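# Hang the cable ladder across two trapeze hangers

## Task

Lay the cable ladder over both trapeze hangers so that it rests between the rods of each hanger, with each end of the ladder reaching well beyond the hangers, and leave the ladder and hangers hanging at rest.

## Robot and tools

Setup. Four arms, arm1 to arm4, each an i2rt Big YAM carrying a five-fingered right hand with a wrist camera. All positions use one scene frame in metres: origin on the floor, +z up. Orientations are quaternions in w, x, y, z order. Each arm's foot (base_link) faces its own +x. Foot positions: arm1 (-1.005, -0.480, 0.778), arm2 (-0.294, +0.517, 0.780), arm3 (+0.627, -0.540, 0.833), arm4 (+1.222, +0.491, 0.770). Arms 1 and 3 stand on the -y side, arms 2 and 4 on the +y side. The table tops are at z=0.750. Reach is about 1.07 m from the joint1 axis. Cameras: arm1_cam_wrist to arm4_cam_wrist, plus the overhead cam_high. All images are 896x504, and their calibration is given in the setup.

Hand geometry. The hand point sits 0.045 m in front of the palm and moves with it. Its local axes: +z runs along the straight fingers, +y points out of the palm, and +x runs across the palm away from the thumb. Straight fingertips reach 0.06 to 0.07 m past the point. A bracket on the little-finger side of the wrist sticks out and can strike things. The reported hand position can be off, more so at long reach.

Joints, as absolute targets in radians:
- joint1_rad (-2.879..2.879): turns the arm about its foot; positive is counter-clockwise from above.
- joint2_rad (0..3.141): shoulder; positive lifts and swings the arm forward.
- joint3_rad (0..3.019): elbow; positive opens it.
- joint4_rad (-1.692..1.57): hand pitch; positive raises the fingers.
- joint5_rad (-1.57..1.57): sideways swing; positive goes to the arm's right.
- joint6_rad (-2.094..2.094): roll; positive is clockwise seen from behind the hand.

Hand keys, all from -1 to 1:
- hand_little, hand_ring, hand_middle, hand_index, hand_thumb_bend: +1 straight, -1 curled.
- hand_thumb_turn: +1 beside the palm, -1 opposite the fingers.
- hand_force_limit: a setting, not a motion. It is the stopping force for closing, about 0 N at -1 up to 10 N at +1 (15 N for the thumb).
- hand_speed (-0.96..1): also a setting. Full speed is reached at +0.48. Use -0.94 or lower for gentle grips.
- At the start, force_limit is 0 and speed is -0.8.

move. Arguments are arm1, arm2, arm3, arm4 (one object per arm, each optional) and cameras. Each arm object can hold:
- joints: a dict of absolute targets keyed by name.
- target: seven numbers [x, y, z, qw, qx, qy, qz]. This is an absolute hand pose in the scene frame, in metres, laid out as the hand line prints it. The hand travels in a straight line to it, starting from its current hand_target.
- speed: peak speed in m/s, 0.002 to 4.3, default 0.25. Rotation is capped at twice this value in rad/s.
- min_time_s: 0.1 to 8 s. It sets the shortest duration for that arm's joint motions.
If target is given, joints may contain hand keys only; otherwise the call is refused. All motions start together. The hand paths in one action finish together and stop after 10 s at most. An action lasts no more than 15 s. At each step the path pose is clipped to within 100 mm and 20 degrees of the measured pose. Hands lag and may overshoot, especially when the arm is nearly straight. An arm left out of an action keeps its old targets. A move with no arm parts just reports full state and images.

cameras takes a list of names, ["all"], or []. If left out, images are returned only for a move with no action.

Other tools:
- wait: seconds from 0 to 10, plus cameras. It commands nothing new.
- zoom_image: camera and region [x0, y0, x1, y1] in pixels, at most 504 by 504. It works only on that camera's newest image.
- show_instructions: shows the reference pages.
- finished_scene: ends the scene for good (scene=1, optional). The ladder must stay hung with no help from the arms.

If a move or wait in a reply is refused or hits a stop, the later move, wait and finished_scene calls in that reply are skipped.

Reading results:
- "move" lists the arms that were commanded. "as last shown" marks an uncommanded arm; its status reads "not commanded".
- "pictures" gives the image order.
- Joint velocities (rad/s) read "within noise" when the arm is still.
- Joint torques follow the arm joint order; values 3 and 4 wrap at ±28 N m.
- hand_target is the pose the held joint targets imply. A hand counts as done within 1 cm and 2 degrees.
- off_target: at rest short of the goal, not a stop.
- time_out: a joint did not finish; on_its_own shows the target it still holds.
- "joint command not followed" or "pose unreachable": a safety check is holding the arm back. not_followed means a hand target was dropped.
- hand_stopped_by gives six words for little, ring, middle, index, thumb_bend and thumb_turn: moving, target, force, stalled or fault. The *_load_n values are fingertip forces in N, positive when the finger is pushed open. A lost grip shows as load falling toward 0.
- A finger motor starts only when its target changes by 0.002 or more. To grip harder, raise hand_force_limit and send a target closed beyond the current reading.
- MOTOR HOT appears at 85 °C. At 100 °C the arm drops (OVER-TEMPERATURE FAULT). Afterwards, resend any key marked limit_stop_at_motor_heat.

Cautions:
- A hard press between two robots fails the scene. That includes closing a hand on another robot's fingers. The safety check still lets hands and wrist cameras meet.
- Arms keep pushing after contact, and joint moves can swing wide, overshooting up to about 30 degrees when fast and stretched.
- Do not drop the ladder, release it while it is moving, slam it, or let anything leave the work area or reach the floor.
- Avoid heavy forces on the fingers and long stretched holds, which overheat the motors.
- Loose items may get small pushes from time to time.
- The scene keeps running while you think, with the robots holding their last commands.

Each tool is called after "Emit:" in YAML: its name, and indented under it one key for each argument.

Reference images:

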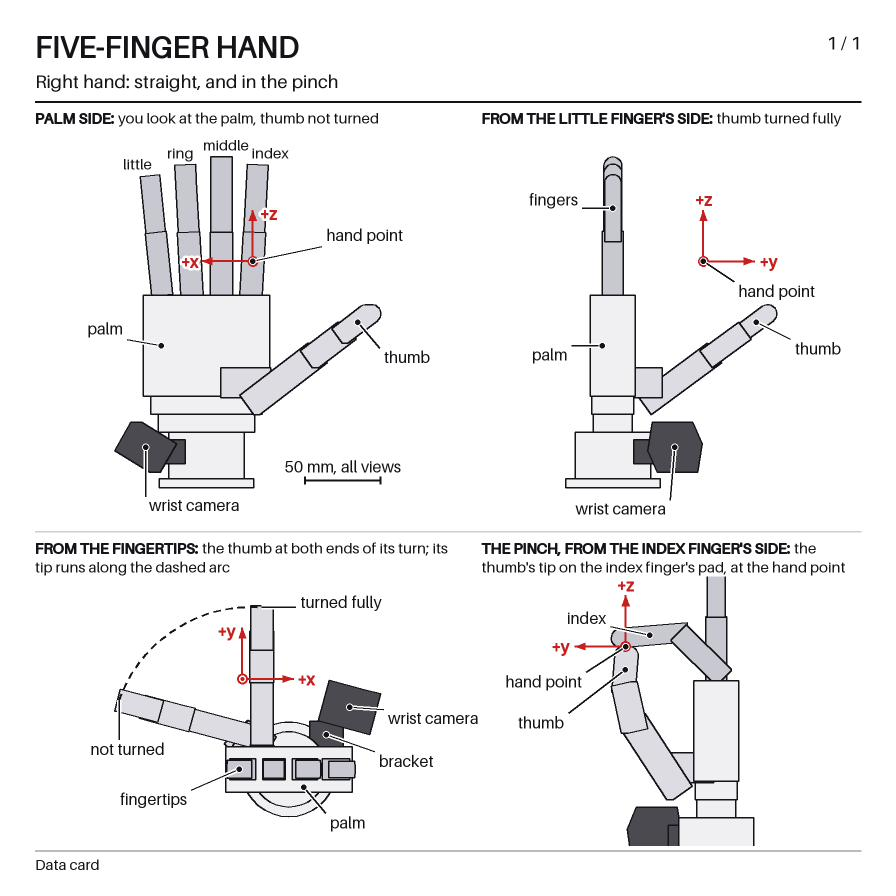

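## Session

Emit:
move:

Scene clock: 0.00 s.
Joint torques (N m): no reading
Motor temperatures (°C): arm1=[33 22 33 29 31 30] | arm2=[32 30 24 27 24 30] | arm3=[30 30 24 26 29 20] | arm4=[24 33 26 29 22 28]
Heat: arm1: hottest joint1_rad 33 °C; arm2: hottest joint1_rad 32 °C; arm3: hottest joint1_rad 30 °C; arm4: hottest joint2_rad 33 °C.
Joint velocities: within noise
arm1.joint_positions: joint1_rad=+0.216 joint2_rad=+0.625 joint3_rad=+1.335 joint4_rad=-1.420 joint5_rad=+0.160 joint6_rad=-1.239 hand_little=+1.000 hand_ring=+1.000 hand_middle=+1.000 hand_index=+1.000 hand_thumb_turn=+1.000 hand_thumb_bend=+1.000 hand_force_limit=+0.000 hand_speed=-0.800
arm1.joint_status: not commanded
arm1.hand_stopped_by: target,target,target,target,target,target
arm1.little_load_n: 0.0
arm1.ring_load_n: 0.0
arm1.middle_load_n: 0.0
arm1.index_load_n: 0.0
arm1.thumb_bend_load_n: 0.0
arm1.thumb_turn_load_n: 0.0
arm1.hand: x=-0.9364 y=-0.2680 z=+1.2279 quat_wxyz=(-0.306, +0.744, +0.519, +0.290) (m; scene frame)
arm1.hand_target: x=-0.9364 y=-0.2685 z=+1.2343 quat_wxyz=(-0.312, +0.742, +0.516, +0.294) (m; scene frame)
arm1.hand_status: not commanded
arm2.joint_positions: joint1_rad=+0.445 joint2_rad=+0.600 joint3_rad=+1.326 joint4_rad=-1.459 joint5_rad=-0.236 joint6_rad=-1.178 hand_little=+1.000 hand_ring=+1.000 hand_middle=+1.000 hand_index=+1.000 hand_thumb_turn=+1.000 hand_thumb_bend=+1.000 hand_force_limit=+0.000 hand_speed=-0.800
arm2.joint_status: not commanded
arm2.hand_stopped_by: target,target,target,target,target,target
arm2.little_load_n: 0.0
arm2.ring_load_n: 0.0
arm2.middle_load_n: 0.0
arm2.index_load_n: -0.5
arm2.thumb_bend_load_n: 0.0
arm2.thumb_turn_load_n: 0.0
arm2.hand: x=-0.2280 y=+0.3307 z=+1.2153 quat_wxyz=(+0.068, +0.656, -0.625, +0.418) (m; scene frame)
arm2.hand_target: x=-0.2281 y=+0.3308 z=+1.2235 quat_wxyz=(+0.073, +0.654, -0.621, +0.426) (m; scene frame)
arm2.hand_status: not commanded
arm3.joint_positions: joint1_rad=+0.465 joint2_rad=+0.569 joint3_rad=+1.378 joint4_rad=-1.147 joint5_rad=+0.036 joint6_rad=-1.326 hand_little=+1.000 hand_ring=+1.000 hand_middle=+1.000 hand_index=+1.000 hand_thumb_turn=+1.000 hand_thumb_bend=+1.000 hand_force_limit=+0.000 hand_speed=-0.800
arm3.joint_status: not commanded
arm3.hand_stopped_by: target,target,target,target,target,target
arm3.little_load_n: 0.0
arm3.ring_load_n: 0.0
arm3.middle_load_n: 0.5
arm3.index_load_n: 0.0
arm3.thumb_bend_load_n: 0.0
arm3.thumb_turn_load_n: 0.0
arm3.hand: x=+0.5368 y=-0.3112 z=+1.3711 quat_wxyz=(-0.533, +0.474, +0.664, +0.223) (m; scene frame)
arm3.hand_target: x=+0.5381 y=-0.3132 z=+1.3791 quat_wxyz=(-0.540, +0.472, +0.660, +0.225) (m; scene frame)
arm3.hand_status: not commanded
arm4.joint_positions: joint1_rad=+0.086 joint2_rad=+0.579 joint3_rad=+1.361 joint4_rad=-1.196 joint5_rad=-0.269 joint6_rad=-1.158 hand_little=+1.000 hand_ring=+1.000 hand_middle=+1.000 hand_index=+1.000 hand_thumb_turn=+1.000 hand_thumb_bend=+1.000 hand_force_limit=+0.000 hand_speed=-0.800
arm4.joint_status: not commanded
arm4.hand_stopped_by: target,target,target,target,target,target
arm4.little_load_n: 0.0
arm4.ring_load_n: 0.0
arm4.middle_load_n: 0.0
arm4.index_load_n: 0.0
arm4.thumb_bend_load_n: 0.0
arm4.thumb_turn_load_n: 0.0
arm4.hand: x=+1.2788 y=+0.2564 z=+1.2756 quat_wxyz=(+0.150, +0.578, -0.600, +0.532) (m; scene frame)
arm4.hand_target: x=+1.2785 y=+0.2581 z=+1.2834 quat_wxyz=(+0.154, +0.575, -0.596, +0.539) (m; scene frame)
arm4.hand_status: not commanded
pictures: arm1_cam_wrist, arm2_cam_wrist, arm3_cam_wrist, arm4_cam_wrist, cam_high

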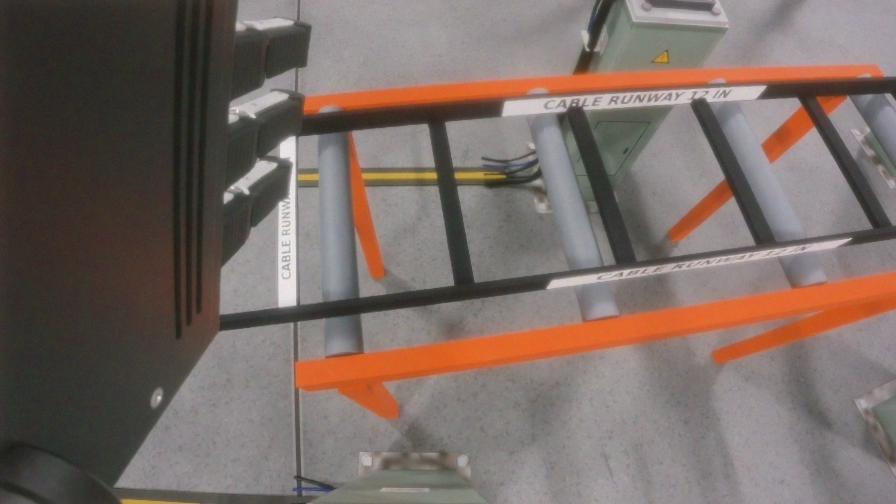

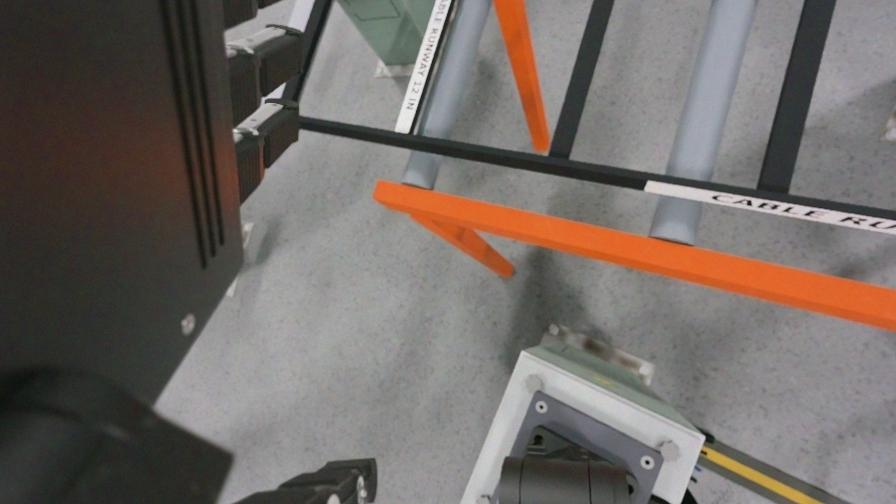

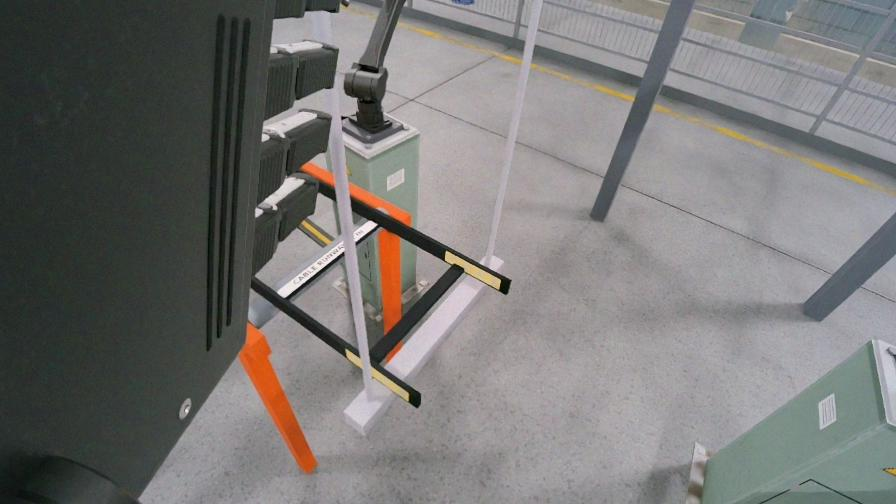

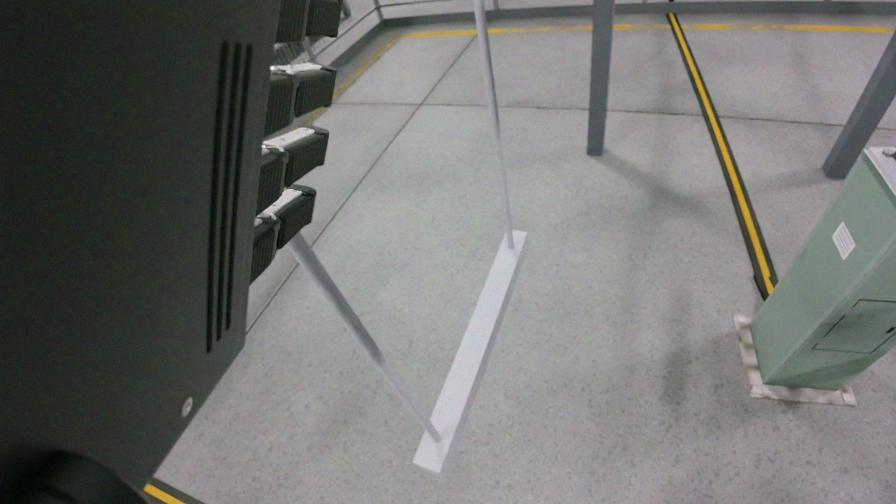

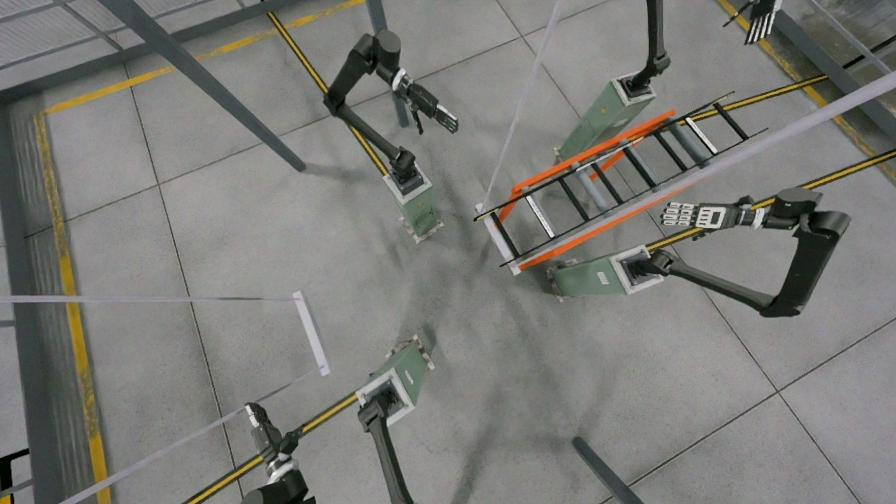

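Emit:
zoom_image:
  camera: "cam_high"
  region: [440, 60, 800, 300]

Emit:
zoom_image:
  camera: "cam_high"
  region: [0, 0, 500, 503]

Scaled by 1.400 from the camera's image (finer frame: 1280x720).

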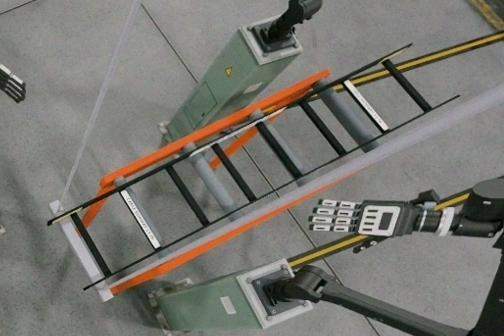

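Scaled by 1.002 from the camera's image (finer frame: 1280x720).

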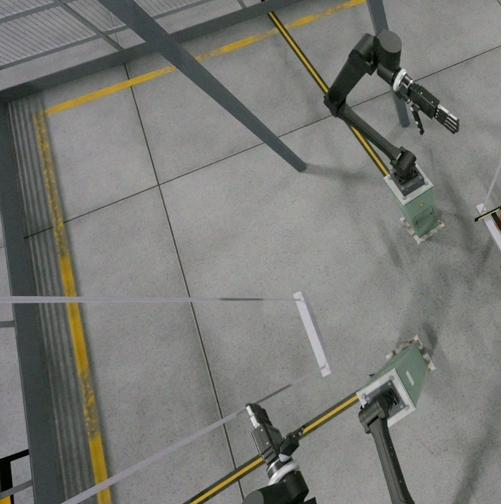

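Emit:
zoom_image:
  camera: "arm3_cam_wrist"
  region: [240, 150, 560, 470]

Emit:
zoom_image:
  camera: "arm1_cam_wrist"
  region: [220, 40, 720, 440]

Emit:
zoom_image:
  camera: "arm4_cam_wrist"
  region: [240, 150, 600, 500]

Emit:
zoom_image:
  camera: "arm2_cam_wrist"
  region: [220, 0, 720, 400]

Emit:
zoom_image:
  camera: "cam_high"
  region: [460, 170, 580, 290]

Emit:
zoom_image:
  camera: "cam_high"
  region: [620, 70, 780, 200]

Scaled by 1.575 from the camera's image (finer frame: 1280x720).

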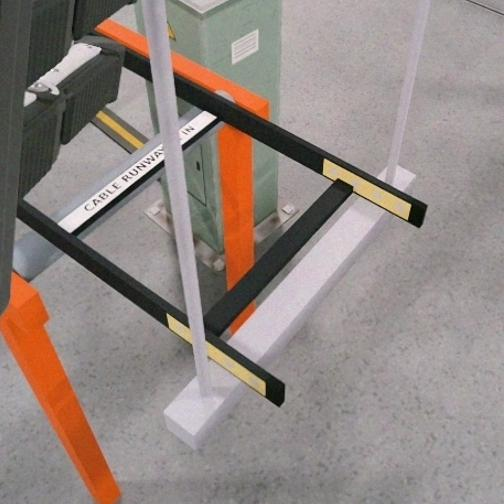

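Scaled by 1.008 from the camera's image (finer frame: 1280x720).

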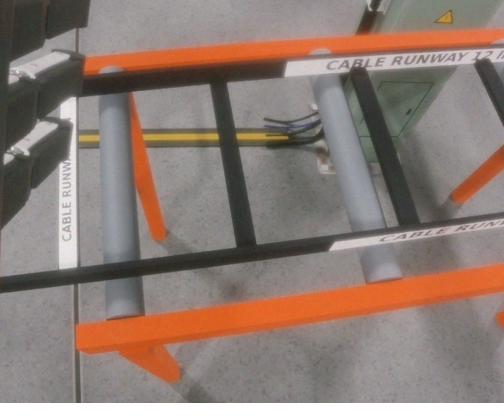

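Scaled by 1.400 from the camera's image (finer frame: 1280x720).

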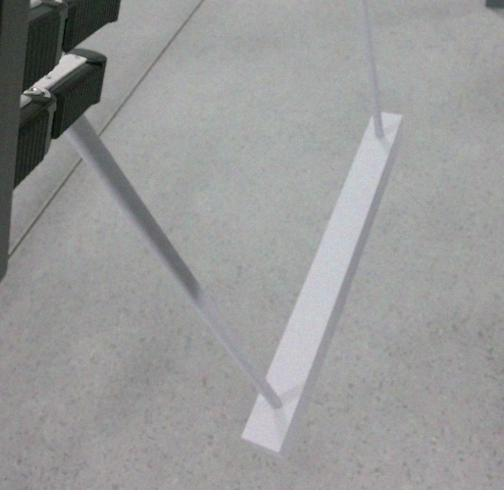

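Scaled by 1.008 from the camera's image (finer frame: 1280x720).

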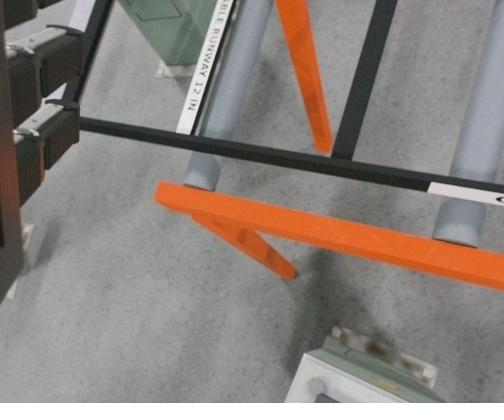

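Scaled by 4.200 from the camera's image (finer frame: 1280x720).

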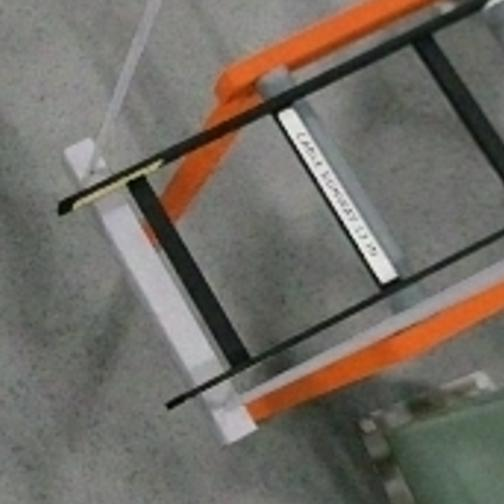

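Scaled by 3.150 from the camera's image (finer frame: 1280x720).

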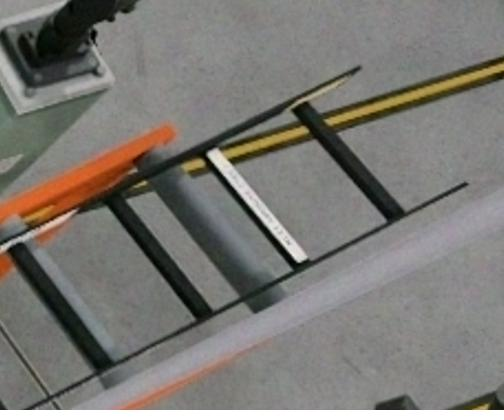

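Emit:
move:
  arm4: {"target": [0.95, 0.15, 1.05, 0.7071, 0, -0.7071, 0], "speed": 0.3}
  cameras: ["arm4_cam_wrist", "cam_high"]

Scene clock: 15.73 s.
Joint torques (N m): arm1=[0.97 2.55 8.12 1.92 0.16 -0.01] | arm2=[0.5 4.42 8.47 1.39 -0.22 0.04] | arm3=[1.49 3.31 8.57 1.63 -0.01 0.07] | arm4=[0.03 -8.76 7.57 1.32 0.01 -0.04]
Motor temperatures (°C): arm1=[32 22 34 29 31 30] | arm2=[31 30 25 27 24 30] | arm3=[30 29 26 26 29 20] | arm4=[24 33 27 29 22 28]
Heat: arm1: hottest joint3_rad 34 °C; arm2: hottest joint1_rad 31 °C; arm3: hottest joint1_rad 30 °C; arm4: hottest joint2_rad 33 °C.
move: arm4 done
Joint velocities: within noise
arm1, arm2, arm3: as last shown
arm2.index_load_n: 0.0
arm3.middle_load_n: 0.0
arm4.joint_positions: joint1_rad=-0.298 joint2_rad=+1.344 joint3_rad=+0.807 joint4_rad=+0.542 joint5_rad=+1.380 joint6_rad=-1.556 hand_little=+1.000 hand_ring=+1.000 hand_middle=+1.000 hand_index=+1.000 hand_thumb_turn=+1.000 hand_thumb_bend=+1.000 hand_force_limit=+0.000 hand_speed=-0.800
arm4.joint_status: not commanded
arm4.hand_stopped_by: target,target,target,target,target,target
arm4.little_load_n: 0.0
arm4.ring_load_n: 0.0
arm4.middle_load_n: 0.0
arm4.index_load_n: 0.0
arm4.thumb_bend_load_n: 0.0
arm4.thumb_turn_load_n: 0.0
arm4.hand: x=+0.9516 y=+0.1516 z=+1.0575 quat_wxyz=(+0.707, -0.005, -0.707, +0.009)
arm4.hand_target: x=+0.9500 y=+0.1502 z=+1.0500 quat_wxyz=(+0.707, +0.000, -0.707, +0.000)
arm4.hand_status: done (0.008 m and 1.2 deg from the pose sent, 0.413 m and 115.9 deg at the start)
arm4_cam_wrist: T_world_to_cam=[[-0.01951, 0.96863, 0.24774, -0.38984], [0.3967, 0.23495, -0.88737, 0.54263], [-0.91774, 0.08096, -0.38884, 1.38561]] pos_world=[1.04876, 0.13793, 1.11688]

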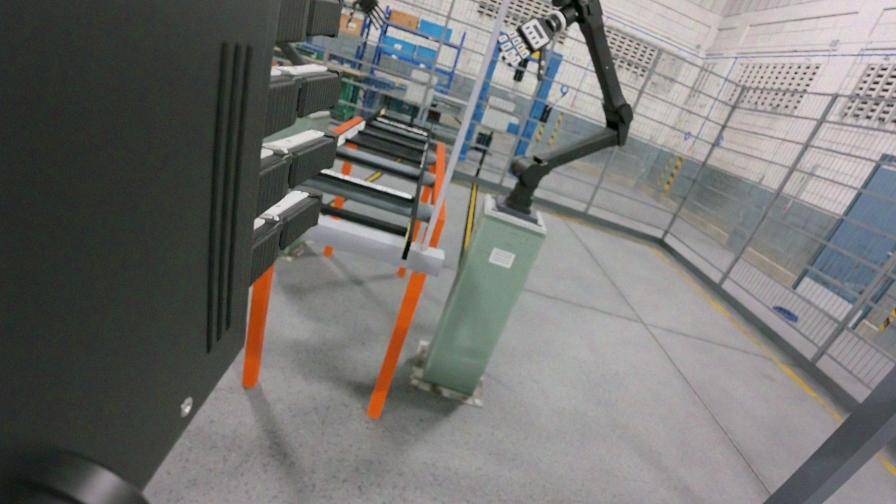

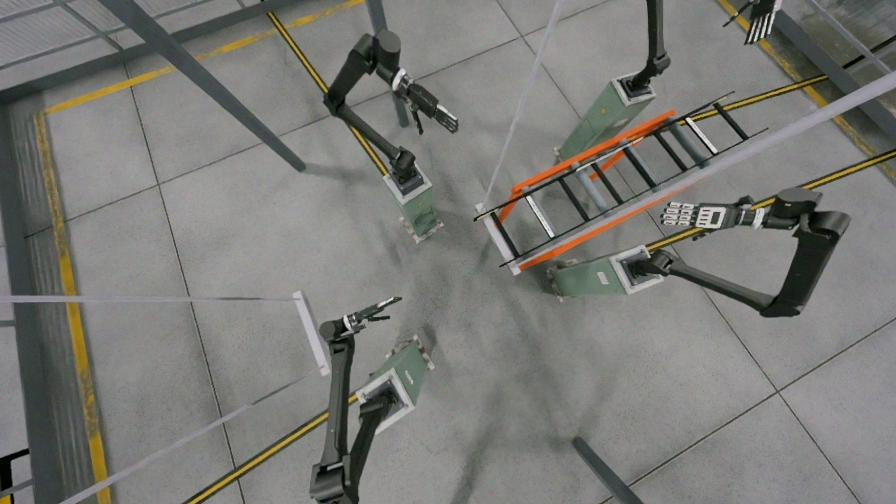

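Emit:
zoom_image:
  camera: "arm4_cam_wrist"
  region: [290, 90, 470, 290]

Scaled by 2.520 from the camera's image (finer frame: 1280x720).

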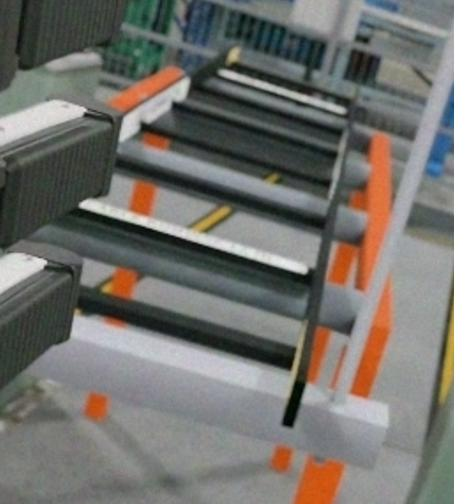

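Emit:
move:
  arm1: {"target": [-1.33, 0.03, 1.12, 0, 0.7071, 0.7071, 0], "speed": 0.3}
  cameras: ["arm1_cam_wrist", "cam_high"]

Scene clock: 27.07 s.
Joint torques (N m): arm1=[1.2 -19.19 10.43 0.55 0.02 -0.19] | arm2=[0.38 4.25 8.51 1.4 -0.25 0.02] | arm3=[1.49 3.31 8.57 1.62 0 0.06] | arm4=[0.21 -9.23 7.56 1.32 0.02 0]
Motor temperatures (°C): arm1=[32 22 35 29 31 30] | arm2=[31 29 25 27 24 30] | arm3=[30 29 26 26 29 20] | arm4=[24 32 27 29 22 28]
Heat: arm1: hottest joint3_rad 35 °C; arm2: hottest joint1_rad 31 °C; arm3: hottest joint1_rad 30 °C; arm4: hottest joint2_rad 32 °C.
move: arm1 off_target
Joint velocities: within noise
arm1.joint_positions: joint1_rad=+0.787 joint2_rad=+1.962 joint3_rad=+2.374 joint4_rad=-1.689 joint5_rad=+0.027 joint6_rad=-0.948 hand_little=+1.000 hand_ring=+1.000 hand_middle=+1.000 hand_index=+1.000 hand_thumb_turn=+1.000 hand_thumb_bend=+1.000 hand_force_limit=+0.000 hand_speed=-0.800
arm1.joint_status: not commanded
arm1.hand_stopped_by: target,target,target,target,target,target
arm1.little_load_n: 0.0
arm1.ring_load_n: 0.0
arm1.middle_load_n: 0.0
arm1.index_load_n: 0.0
arm1.thumb_bend_load_n: 0.0
arm1.thumb_turn_load_n: 0.0
arm1.hand: x=-1.3243 y=+0.0268 z=+1.1143 quat_wxyz=(-0.145, +0.700, +0.699, +0.035)
arm1.hand_target: x=-1.3297 y=+0.0293 z=+1.1191 quat_wxyz=(-0.150, +0.692, +0.705, +0.035)
arm1.hand_status: off_target (0.009 m and 17.1 deg from the pose sent, 0.505 m and 53.6 deg at the start; a joint's target at an end of its range on 40 of 78 steps)
arm2, arm3, arm4: as last shown
arm2.ring_load_n: -0.5
arm4.joint_positions: joint1_rad=-0.298 joint2_rad=+1.344 joint3_rad=+0.807 joint4_rad=+0.543 joint5_rad=+1.380 joint6_rad=-1.557 hand_little=+1.000 hand_ring=+1.000 hand_middle=+1.000 hand_index=+1.000 hand_thumb_turn=+1.000 hand_thumb_bend=+1.000 hand_force_limit=+0.000 hand_speed=-0.800
arm4.hand: x=+0.9515 y=+0.1516 z=+1.0576 quat_wxyz=(+0.707, -0.005, -0.707, +0.009)
arm4.hand_target: x=+0.9500 y=+0.1502 z=+1.0501 quat_wxyz=(+0.707, +0.000, -0.707, +0.000)
arm1_cam_wrist: T_world_to_cam=[[0.96171, 0.26864, -0.0542, 1.32167], [0.27404, -0.94057, 0.20056, 0.17137], [0.0029, -0.20774, -0.97818, 1.21385]] pos_world=[-1.32154, 0.0583, 1.22463]

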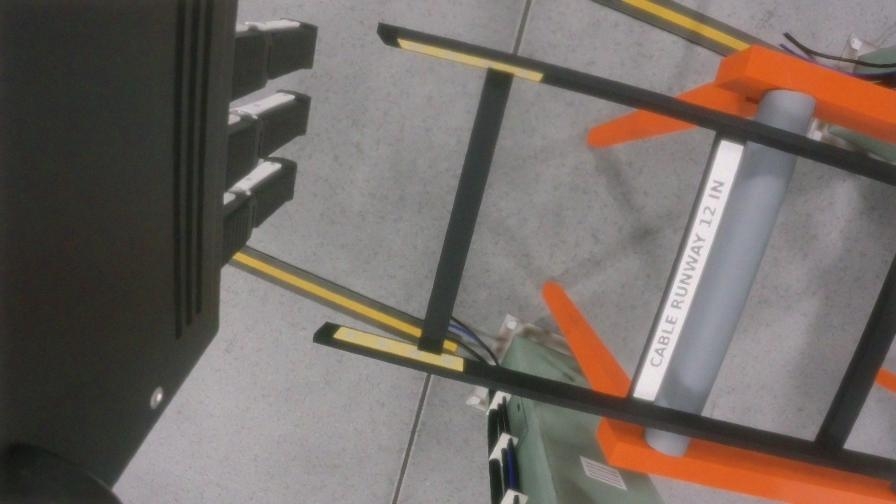

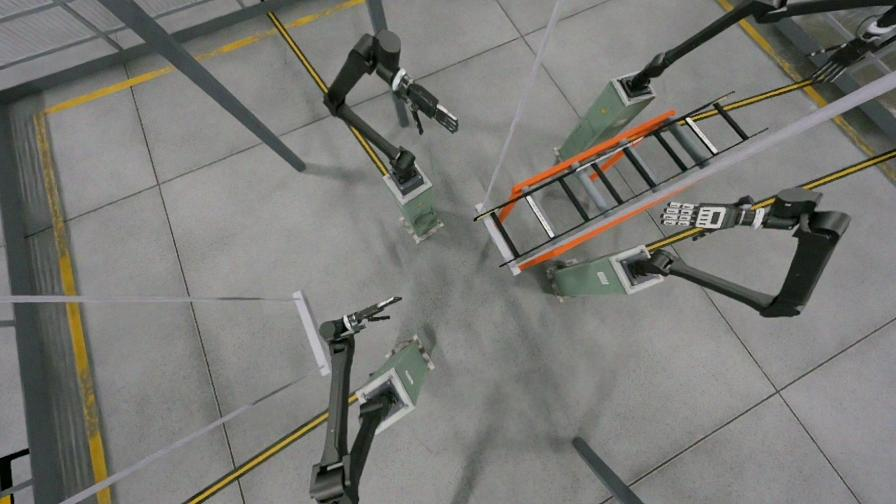

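Emit:
move:
  arm1: {"target": [-1.31, -0.02, 0.93, 0, 0.7071, 0.7071, 0], "speed": 0.25, "joints": {"hand_thumb_turn": -1, "hand_speed": 0}}
  cameras: ["arm1_cam_wrist"]

Scene clock: 32.23 s.
Joint torques (N m): arm1=[1.32 -19.9 7.46 0.81 -0.03 0.18] | arm2=[0.56 4.42 8.65 1.35 -0.27 0.05] | arm3=[1.61 3.31 8.58 1.63 0 0.06] | arm4=[0.21 -9.05 7.56 1.31 0.02 -0.01]
Motor temperatures (°C): arm1=[32 23 35 29 31 30] | arm2=[31 29 25 27 24 30] | arm3=[30 29 27 26 29 20] | arm4=[24 32 27 29 22 28]
Heat: arm1: hottest joint3_rad 35 °C; arm2: hottest joint1_rad 31 °C; arm3: hottest joint1_rad 30 °C; arm4: hottest joint2_rad 32 °C.
move: arm1 off_target
Joint velocities: within noise
arm1.joint_positions: joint1_rad=+0.795 joint2_rad=+1.956 joint3_rad=+1.890 joint4_rad=-1.497 joint5_rad=+0.008 joint6_rad=-0.944 hand_little=+1.000 hand_ring=+1.000 hand_middle=+1.000 hand_index=+1.000 hand_thumb_turn=-1.000 hand_thumb_bend=+1.000 hand_force_limit=+0.000 hand_speed=+0.000
arm1.joint_status: all done
arm1.hand_stopped_by: target,target,target,target,target,target
arm1.little_load_n: 0.0
arm1.ring_load_n: 0.0
arm1.middle_load_n: -0.5
arm1.index_load_n: -0.5
arm1.thumb_bend_load_n: 0.0
arm1.thumb_turn_load_n: 0.0
arm1.hand: x=-1.3033 y=-0.0175 z=+0.9418 quat_wxyz=(-0.005, +0.705, +0.709, +0.002)
arm1.hand_target: x=-1.3098 y=-0.0202 z=+0.9300 quat_wxyz=(+0.000, +0.707, +0.707, +0.000)
arm1.hand_status: off_target (0.014 m and 0.8 deg from the pose sent, 0.191 m and 17.2 deg at the start)
arm2, arm3, arm4: as last shown
arm2.ring_load_n: 0.0
arm2.middle_load_n: -0.5
arm1_cam_wrist: T_world_to_cam=[[0.96167, 0.27287, 0.02698, 1.22748], [0.23042, -0.85754, 0.45992, -0.14116], [0.14864, -0.43608, -0.88755, 1.13646]] pos_world=[-1.31682, 0.03958, 1.04047]

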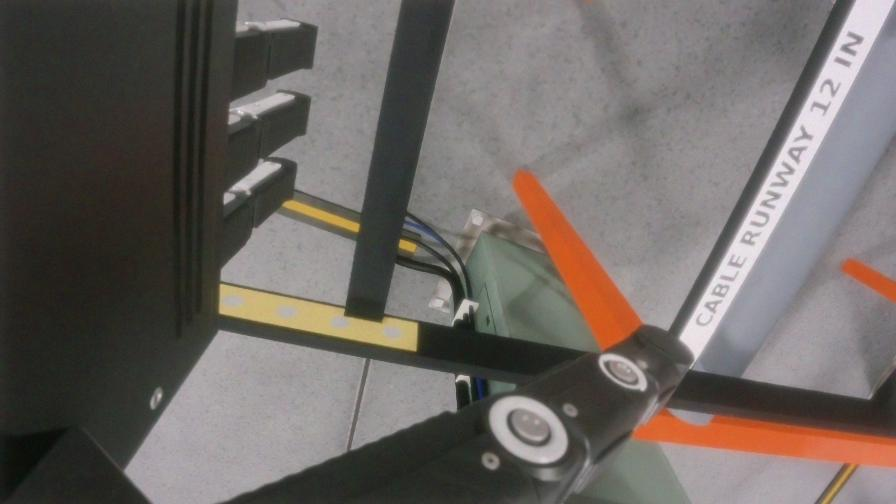

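Emit:
move:
  arm1: {"target": [-1.312, -0.02, 0.775, 0, 0.7071, 0.7071, 0], "speed": 0.15}
  cameras: ["arm1_cam_wrist"]

Scene clock: 34.60 s.
Joint torques (N m): arm1=[1.49 -19.9 6.82 0.87 -0.03 0.16] | arm2=[0.09 4.72 8.65 1.5 -0.24 0.05] | arm3=[1.49 3.31 8.54 1.63 -0.01 0.06] | arm4=[0.03 -8.94 7.58 1.32 0.01 0]
Motor temperatures (°C): arm1=[32 23 35 29 31 30] | arm2=[31 29 26 27 24 30] | arm3=[30 29 27 26 29 20] | arm4=[24 32 27 29 22 28]
Heat: arm1: hottest joint3_rad 35 °C; arm2: hottest joint1_rad 31 °C; arm3: hottest joint1_rad 30 °C; arm4: hottest joint2_rad 32 °C.
move: arm1 off_target
Joint velocities: within noise
arm1.joint_positions: joint1_rad=+0.795 joint2_rad=+2.067 joint3_rad=+1.654 joint4_rad=-1.146 joint5_rad=+0.008 joint6_rad=-0.943 hand_little=+1.000 hand_ring=+1.000 hand_middle=+1.000 hand_index=+1.000 hand_thumb_turn=-1.000 hand_thumb_bend=+1.000 hand_force_limit=+0.000 hand_speed=+0.000
arm1.joint_status: not commanded
arm1.hand_stopped_by: target,target,target,target,target,target
arm1.little_load_n: 0.0
arm1.ring_load_n: 0.0
arm1.middle_load_n: 0.0
arm1.index_load_n: 0.0
arm1.thumb_bend_load_n: 0.0
arm1.thumb_turn_load_n: 0.0
arm1.hand: x=-1.3073 y=-0.0141 z=+0.7886 quat_wxyz=(-0.007, +0.705, +0.709, +0.003)
arm1.hand_target: x=-1.3117 y=-0.0201 z=+0.7754 quat_wxyz=(+0.000, +0.707, +0.707, +0.000)
arm1.hand_status: off_target (0.016 m and 0.9 deg from the pose sent, 0.167 m and 0.8 deg at the start)
arm2, arm3, arm4: as last shown
arm2.middle_load_n: 0.0
arm4.middle_load_n: 0.5
arm1_cam_wrist: T_world_to_cam=[[0.96193, 0.2721, 0.02555, 1.23606], [0.23087, -0.85909, 0.45679, -0.06383], [0.14624, -0.4335, -0.88921, 1.00077]] pos_world=[-1.32062, 0.04268, 0.88747]

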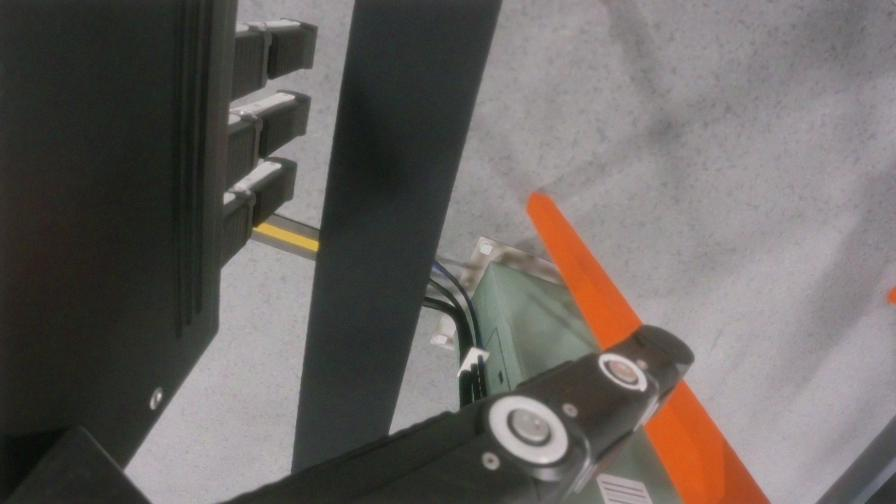

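Emit:
move:
  arm1: {"target": [-1.312, -0.022, 0.738, 0, 0.7071, 0.7071, 0], "speed": 0.15}

Emit:
move:
  arm1: {"joints": {"hand_index": -0.45, "hand_middle": -0.45, "hand_ring": -0.45, "hand_little": -0.45, "hand_force_limit": -0.5, "hand_speed": -0.5}}
  cameras: ["arm1_cam_wrist"]

Scene clock: 36.17 s.
Joint torques (N m): arm1=[1.55 -20.07 6.42 0.88 -0.01 0.19] | arm2=[0.38 4.42 8.65 1.36 -0.24 0.05] | arm3=[1.49 3.25 8.58 1.62 -0.02 0.05] | arm4=[-0.03 -9.17 7.58 1.37 0.03 0]
Motor temperatures (°C): arm1=[32 23 35 29 31 30] | arm2=[31 29 26 26 24 30] | arm3=[30 29 27 26 29 20] | arm4=[24 32 27 29 22 28]
Heat: arm1: hottest joint3_rad 35 °C; arm2: hottest joint1_rad 31 °C; arm3: hottest joint1_rad 30 °C; arm4: hottest joint2_rad 32 °C.
move: arm1 off_target
Joint velocities: within noise
arm1.joint_positions: joint1_rad=+0.797 joint2_rad=+2.105 joint3_rad=+1.618 joint4_rad=-1.068 joint5_rad=+0.008 joint6_rad=-0.941 hand_little=+1.000 hand_ring=+1.000 hand_middle=+1.000 hand_index=+1.000 hand_thumb_turn=-1.000 hand_thumb_bend=+1.000 hand_force_limit=+0.000 hand_speed=+0.000
arm1.joint_status: not commanded
arm1.hand_stopped_by: target,target,target,target,target,target
arm1.little_load_n: 0.0
arm1.ring_load_n: 0.0
arm1.middle_load_n: 0.0
arm1.index_load_n: 0.0
arm1.thumb_bend_load_n: 0.0
arm1.thumb_turn_load_n: 0.0
arm1.hand: x=-1.3085 y=-0.0146 z=+0.7536 quat_wxyz=(-0.009, +0.705, +0.709, +0.003)
arm1.hand_target: x=-1.3116 y=-0.0222 z=+0.7383 quat_wxyz=(+0.000, +0.707, +0.707, +0.000)
arm1.hand_status: off_target (0.018 m and 1.2 deg from the pose sent, 0.051 m and 0.9 deg at the start)
arm2, arm3, arm4: as last shown
arm4.middle_load_n: 0.0
pictures: none

Scene clock: 37.70 s.
Joint torques (N m): arm1=[1.49 -19.84 6.49 0.83 0.01 0.19] | arm2=[0.91 4.54 8.66 1.43 -0.25 0.03] | arm3=[1.49 3.25 8.58 1.59 -0.01 0.06] | arm4=[-0.03 -9.05 7.56 1.33 0.01 0]
Motor temperatures (°C): arm1=[32 24 35 29 31 30] | arm2=[31 29 26 26 24 30] | arm3=[30 29 27 26 29 20] | arm4=[24 32 27 29 22 28]
Heat: arm1: hottest joint3_rad 35 °C; arm2: hottest joint1_rad 31 °C; arm3: hottest joint1_rad 30 °C; arm4: hottest joint2_rad 32 °C.
move: arm1 done
Joint velocities: within noise
arm1.joint_positions: joint1_rad=+0.797 joint2_rad=+2.105 joint3_rad=+1.618 joint4_rad=-1.068 joint5_rad=+0.007 joint6_rad=-0.940 hand_little=-0.450 hand_ring=-0.450 hand_middle=-0.450 hand_index=-0.450 hand_thumb_turn=-1.000 hand_thumb_bend=+1.000 hand_force_limit=-0.500 hand_speed=-0.500
arm1.joint_status: all done
arm1.hand_stopped_by: target,target,target,target,target,target
arm1.little_load_n: 0.0
arm1.ring_load_n: 0.0
arm1.middle_load_n: 0.0
arm1.index_load_n: 0.0
arm1.thumb_bend_load_n: 0.0
arm1.thumb_turn_load_n: 0.0
arm1.hand: x=-1.3086 y=-0.0147 z=+0.7536 quat_wxyz=(-0.009, +0.705, +0.709, +0.003)
arm1.hand_target: x=-1.3116 y=-0.0222 z=+0.7383 quat_wxyz=(+0.000, +0.707, +0.707, +0.000)
arm1.hand_status: not commanded
arm2, arm3, arm4: as last shown
arm1_cam_wrist: T_world_to_cam=[[0.9621, 0.27167, 0.02369, 1.24001], [0.23185, -0.86062, 0.45342, -0.04432], [0.14356, -0.43074, -0.89099, 0.9674]] pos_world=[-1.32162, 0.04168, 0.85266]

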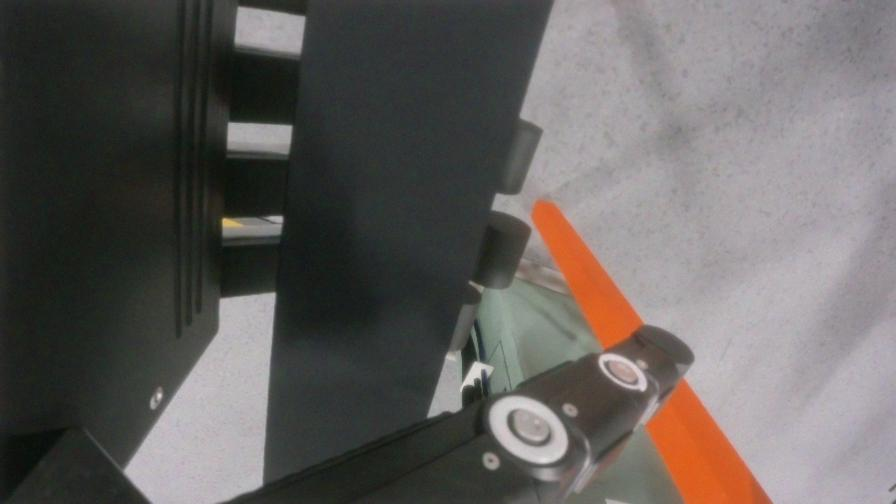

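Emit:
move:
  arm1: {"target": [-1.115, -0.022, 0.738, 0, 0.7071, 0.7071, 0], "speed": 0.1}
  cameras: ["arm1_cam_wrist", "arm3_cam_wrist", "cam_high"]

Scene clock: 42.87 s.
Joint torques (N m): arm1=[-2.61 -17.9 5.34 0.62 1.02 -0.2] | arm2=[0.79 4.37 8.57 1.46 -0.25 0.05] | arm3=[1.49 3.31 8.57 1.62 -0.02 0.06] | arm4=[-0.03 -9.17 7.53 1.33 0.02 0]
Motor temperatures (°C): arm1=[32 24 36 29 31 30] | arm2=[31 29 26 26 24 30] | arm3=[30 29 27 26 29 20] | arm4=[24 32 27 29 22 28]
Heat: arm1: hottest joint3_rad 36 °C; arm2: hottest joint1_rad 31 °C; arm3: hottest joint1_rad 30 °C; arm4: hottest joint2_rad 32 °C.
move: arm1 off_target
Joint velocities: within noise
arm1.joint_positions: joint1_rad=+0.542 joint2_rad=+1.924 joint3_rad=+1.277 joint4_rad=-0.914 joint5_rad=-0.017 joint6_rad=-1.212 hand_little=-0.450 hand_ring=-0.450 hand_middle=-0.450 hand_index=-0.450 hand_thumb_turn=-1.000 hand_thumb_bend=+1.000 hand_force_limit=-0.500 hand_speed=-0.500
arm1.joint_status: not commanded
arm1.hand_stopped_by: target,target,target,target,target,target
arm1.little_load_n: 0.0
arm1.ring_load_n: 0.5
arm1.middle_load_n: 0.0
arm1.index_load_n: 0.5
arm1.thumb_bend_load_n: 0.0
arm1.thumb_turn_load_n: 0.0
arm1.hand: x=-1.1419 y=-0.0243 z=+0.7412 quat_wxyz=(-0.010, +0.699, +0.715, -0.008)
arm1.hand_target: x=-1.1158 y=-0.0229 z=+0.7382 quat_wxyz=(+0.000, +0.707, +0.707, +0.000)
arm1.hand_status: off_target (0.027 m and 1.9 deg from the pose sent, 0.194 m and 1.2 deg at the start)
arm2, arm3, arm4: as last shown
arm1_cam_wrist: T_world_to_cam=[[0.95753, 0.2883, 0.00498, 1.0916], [0.25355, -0.85012, 0.46153, -0.06651], [0.13729, -0.44067, -0.88711, 0.91803]] pos_world=[-1.15441, 0.0333, 0.83965]

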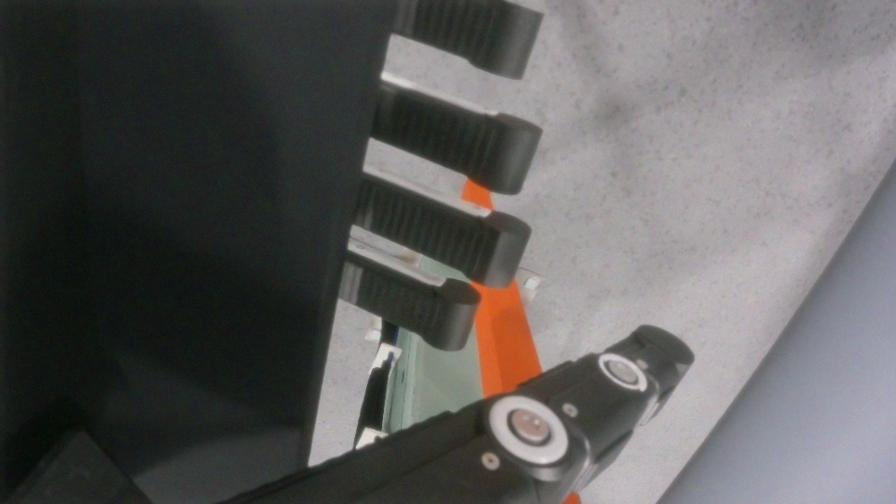

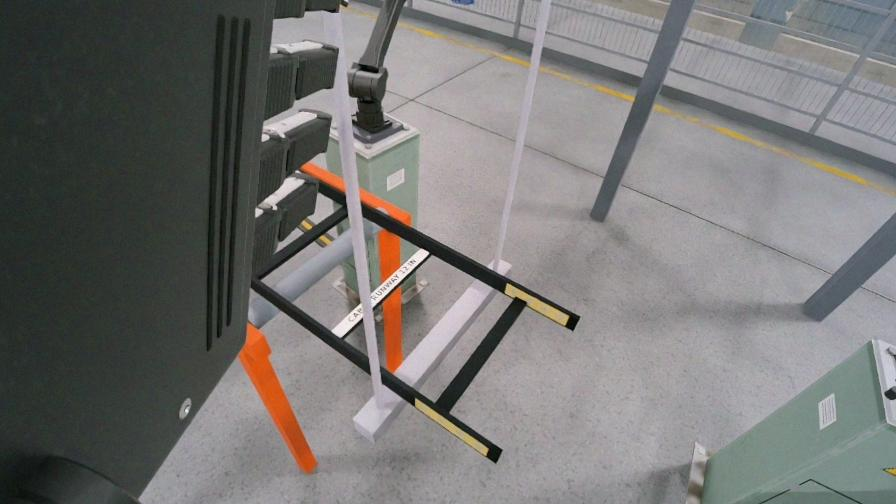

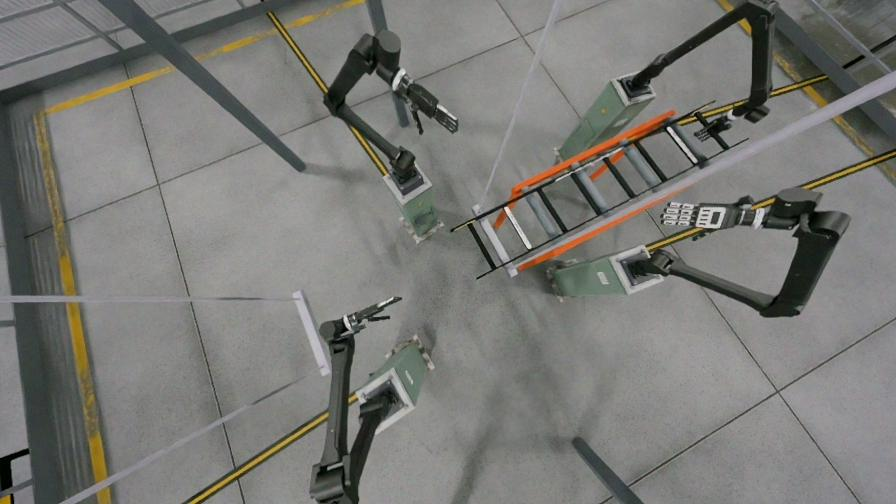

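Emit:
move:
  arm1: {"target": [-1.07, -0.022, 0.738, 0, 0.7071, 0.7071, 0], "speed": 0.1}
  cameras: ["arm1_cam_wrist", "arm3_cam_wrist", "cam_high"]

Scene clock: 45.00 s.
Joint torques (N m): arm1=[-2.49 -16.91 5.42 0.18 1.22 -0.28] | arm2=[0.85 4.42 8.58 1.42 -0.26 0.08] | arm3=[1.61 3.31 8.57 1.62 -0.01 0.06] | arm4=[-0.15 -9.11 7.56 1.28 0.02 -0.01]
Motor temperatures (°C): arm1=[32 24 35 29 31 30] | arm2=[31 29 26 26 24 30] | arm3=[30 29 27 26 28 20] | arm4=[24 32 27 29 22 28]
Heat: arm1: hottest joint3_rad 35 °C; arm2: hottest joint1_rad 31 °C; arm3: hottest joint1_rad 30 °C; arm4: hottest joint2_rad 32 °C.
move: arm1 off_target
Joint velocities: within noise
arm1.joint_positions: joint1_rad=+0.462 joint2_rad=+1.887 joint3_rad=+1.231 joint4_rad=-0.885 joint5_rad=-0.022 joint6_rad=-1.292 hand_little=-0.450 hand_ring=-0.450 hand_middle=-0.450 hand_index=-0.450 hand_thumb_turn=-1.000 hand_thumb_bend=+1.000 hand_force_limit=-0.500 hand_speed=-0.500
arm1.joint_status: not commanded
arm1.hand_stopped_by: target,target,target,target,target,target
arm1.little_load_n: 0.0
arm1.ring_load_n: 0.0
arm1.middle_load_n: 0.0
arm1.index_load_n: 0.0
arm1.thumb_bend_load_n: 0.0
arm1.thumb_turn_load_n: 0.0
arm1.hand: x=-1.1005 y=-0.0191 z=+0.7441 quat_wxyz=(-0.020, +0.699, +0.714, -0.005)
arm1.hand_target: x=-1.0711 y=-0.0230 z=+0.7383 quat_wxyz=(+0.000, +0.707, +0.707, -0.001)
arm1.hand_status: off_target (0.031 m and 2.7 deg from the pose sent, 0.072 m and 1.9 deg at the start)
arm2.joint_positions: joint1_rad=+0.445 joint2_rad=+0.600 joint3_rad=+1.326 joint4_rad=-1.459 joint5_rad=-0.236 joint6_rad=-1.178 hand_little=+1.000 hand_ring=+1.000 hand_middle=+1.000 hand_index=+1.000 hand_thumb_turn=+1.000 hand_thumb_bend=+1.000 hand_force_limit=+0.000 hand_speed=-0.800
arm2.joint_status: not commanded
arm2.hand_stopped_by: target,target,target,target,target,target
arm2.little_load_n: 0.0
arm2.ring_load_n: 0.0
arm2.middle_load_n: 0.0
arm2.index_load_n: 0.0
arm2.thumb_bend_load_n: 0.0
arm2.thumb_turn_load_n: 0.0
arm2.hand: x=-0.2280 y=+0.3307 z=+1.2153 quat_wxyz=(+0.068, +0.656, -0.625, +0.418)
arm2.hand_target: x=-0.2281 y=+0.3308 z=+1.2235 quat_wxyz=(+0.073, +0.654, -0.621, +0.426)
arm2.hand_status: not commanded
arm3.joint_positions: joint1_rad=+0.465 joint2_rad=+0.569 joint3_rad=+1.378 joint4_rad=-1.147 joint5_rad=+0.036 joint6_rad=-1.326 hand_little=+1.000 hand_ring=+1.000 hand_middle=+1.000 hand_index=+1.000 hand_thumb_turn=+1.000 hand_thumb_bend=+1.000 hand_force_limit=+0.000 hand_speed=-0.800
arm3.joint_status: not commanded
arm3.hand_stopped_by: target,target,target,target,target,target
arm3.little_load_n: 0.0
arm3.ring_load_n: -0.5
arm3.middle_load_n: 0.0
arm3.index_load_n: 0.0
arm3.thumb_bend_load_n: 0.0
arm3.thumb_turn_load_n: 0.0
arm3.hand: x=+0.5368 y=-0.3112 z=+1.3711 quat_wxyz=(-0.533, +0.474, +0.664, +0.223)
arm3.hand_target: x=+0.5381 y=-0.3132 z=+1.3791 quat_wxyz=(-0.540, +0.472, +0.660, +0.225)
arm3.hand_status: not commanded
arm4: as last shown
arm1_cam_wrist: T_world_to_cam=[[0.95778, 0.28751, 0.00058, 1.05395], [0.25756, -0.8589, 0.44267, -0.05567], [0.12777, -0.42383, -0.89668, 0.91414]] pos_world=[-1.11191, 0.0366, 0.84372]

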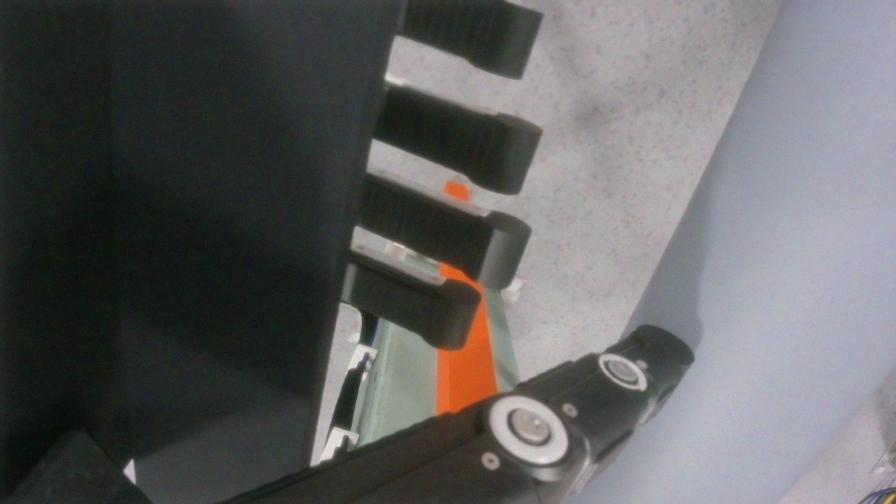

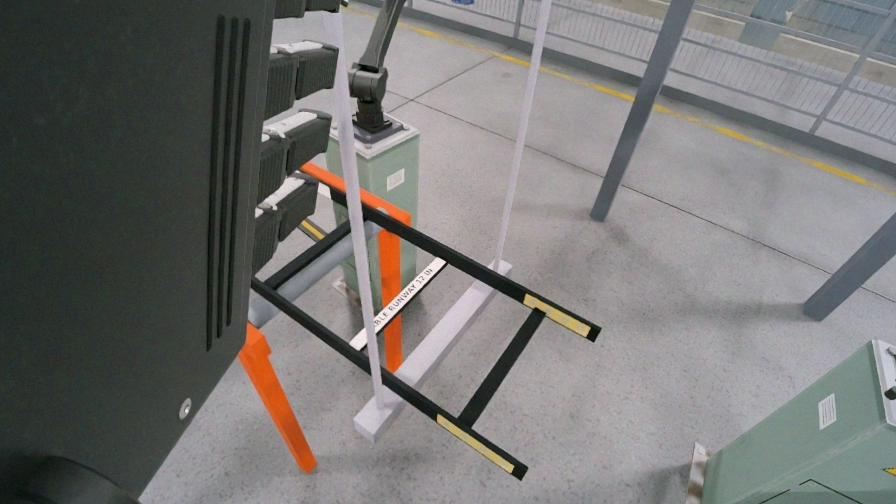

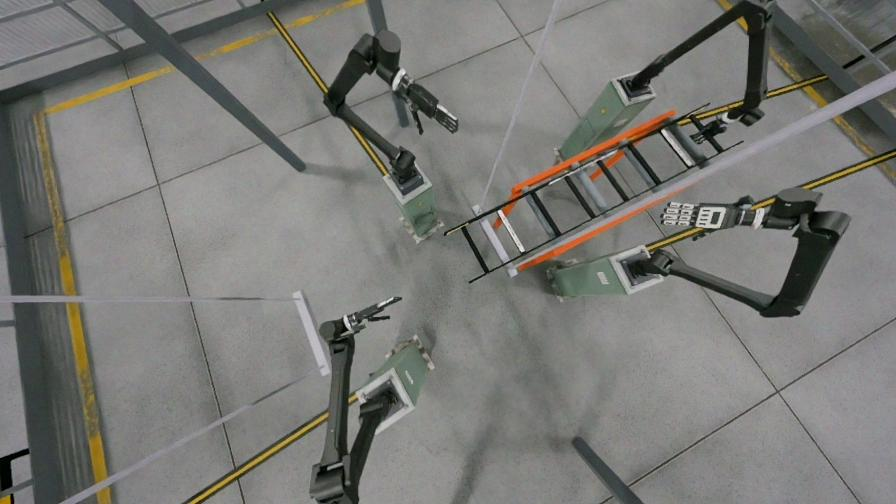

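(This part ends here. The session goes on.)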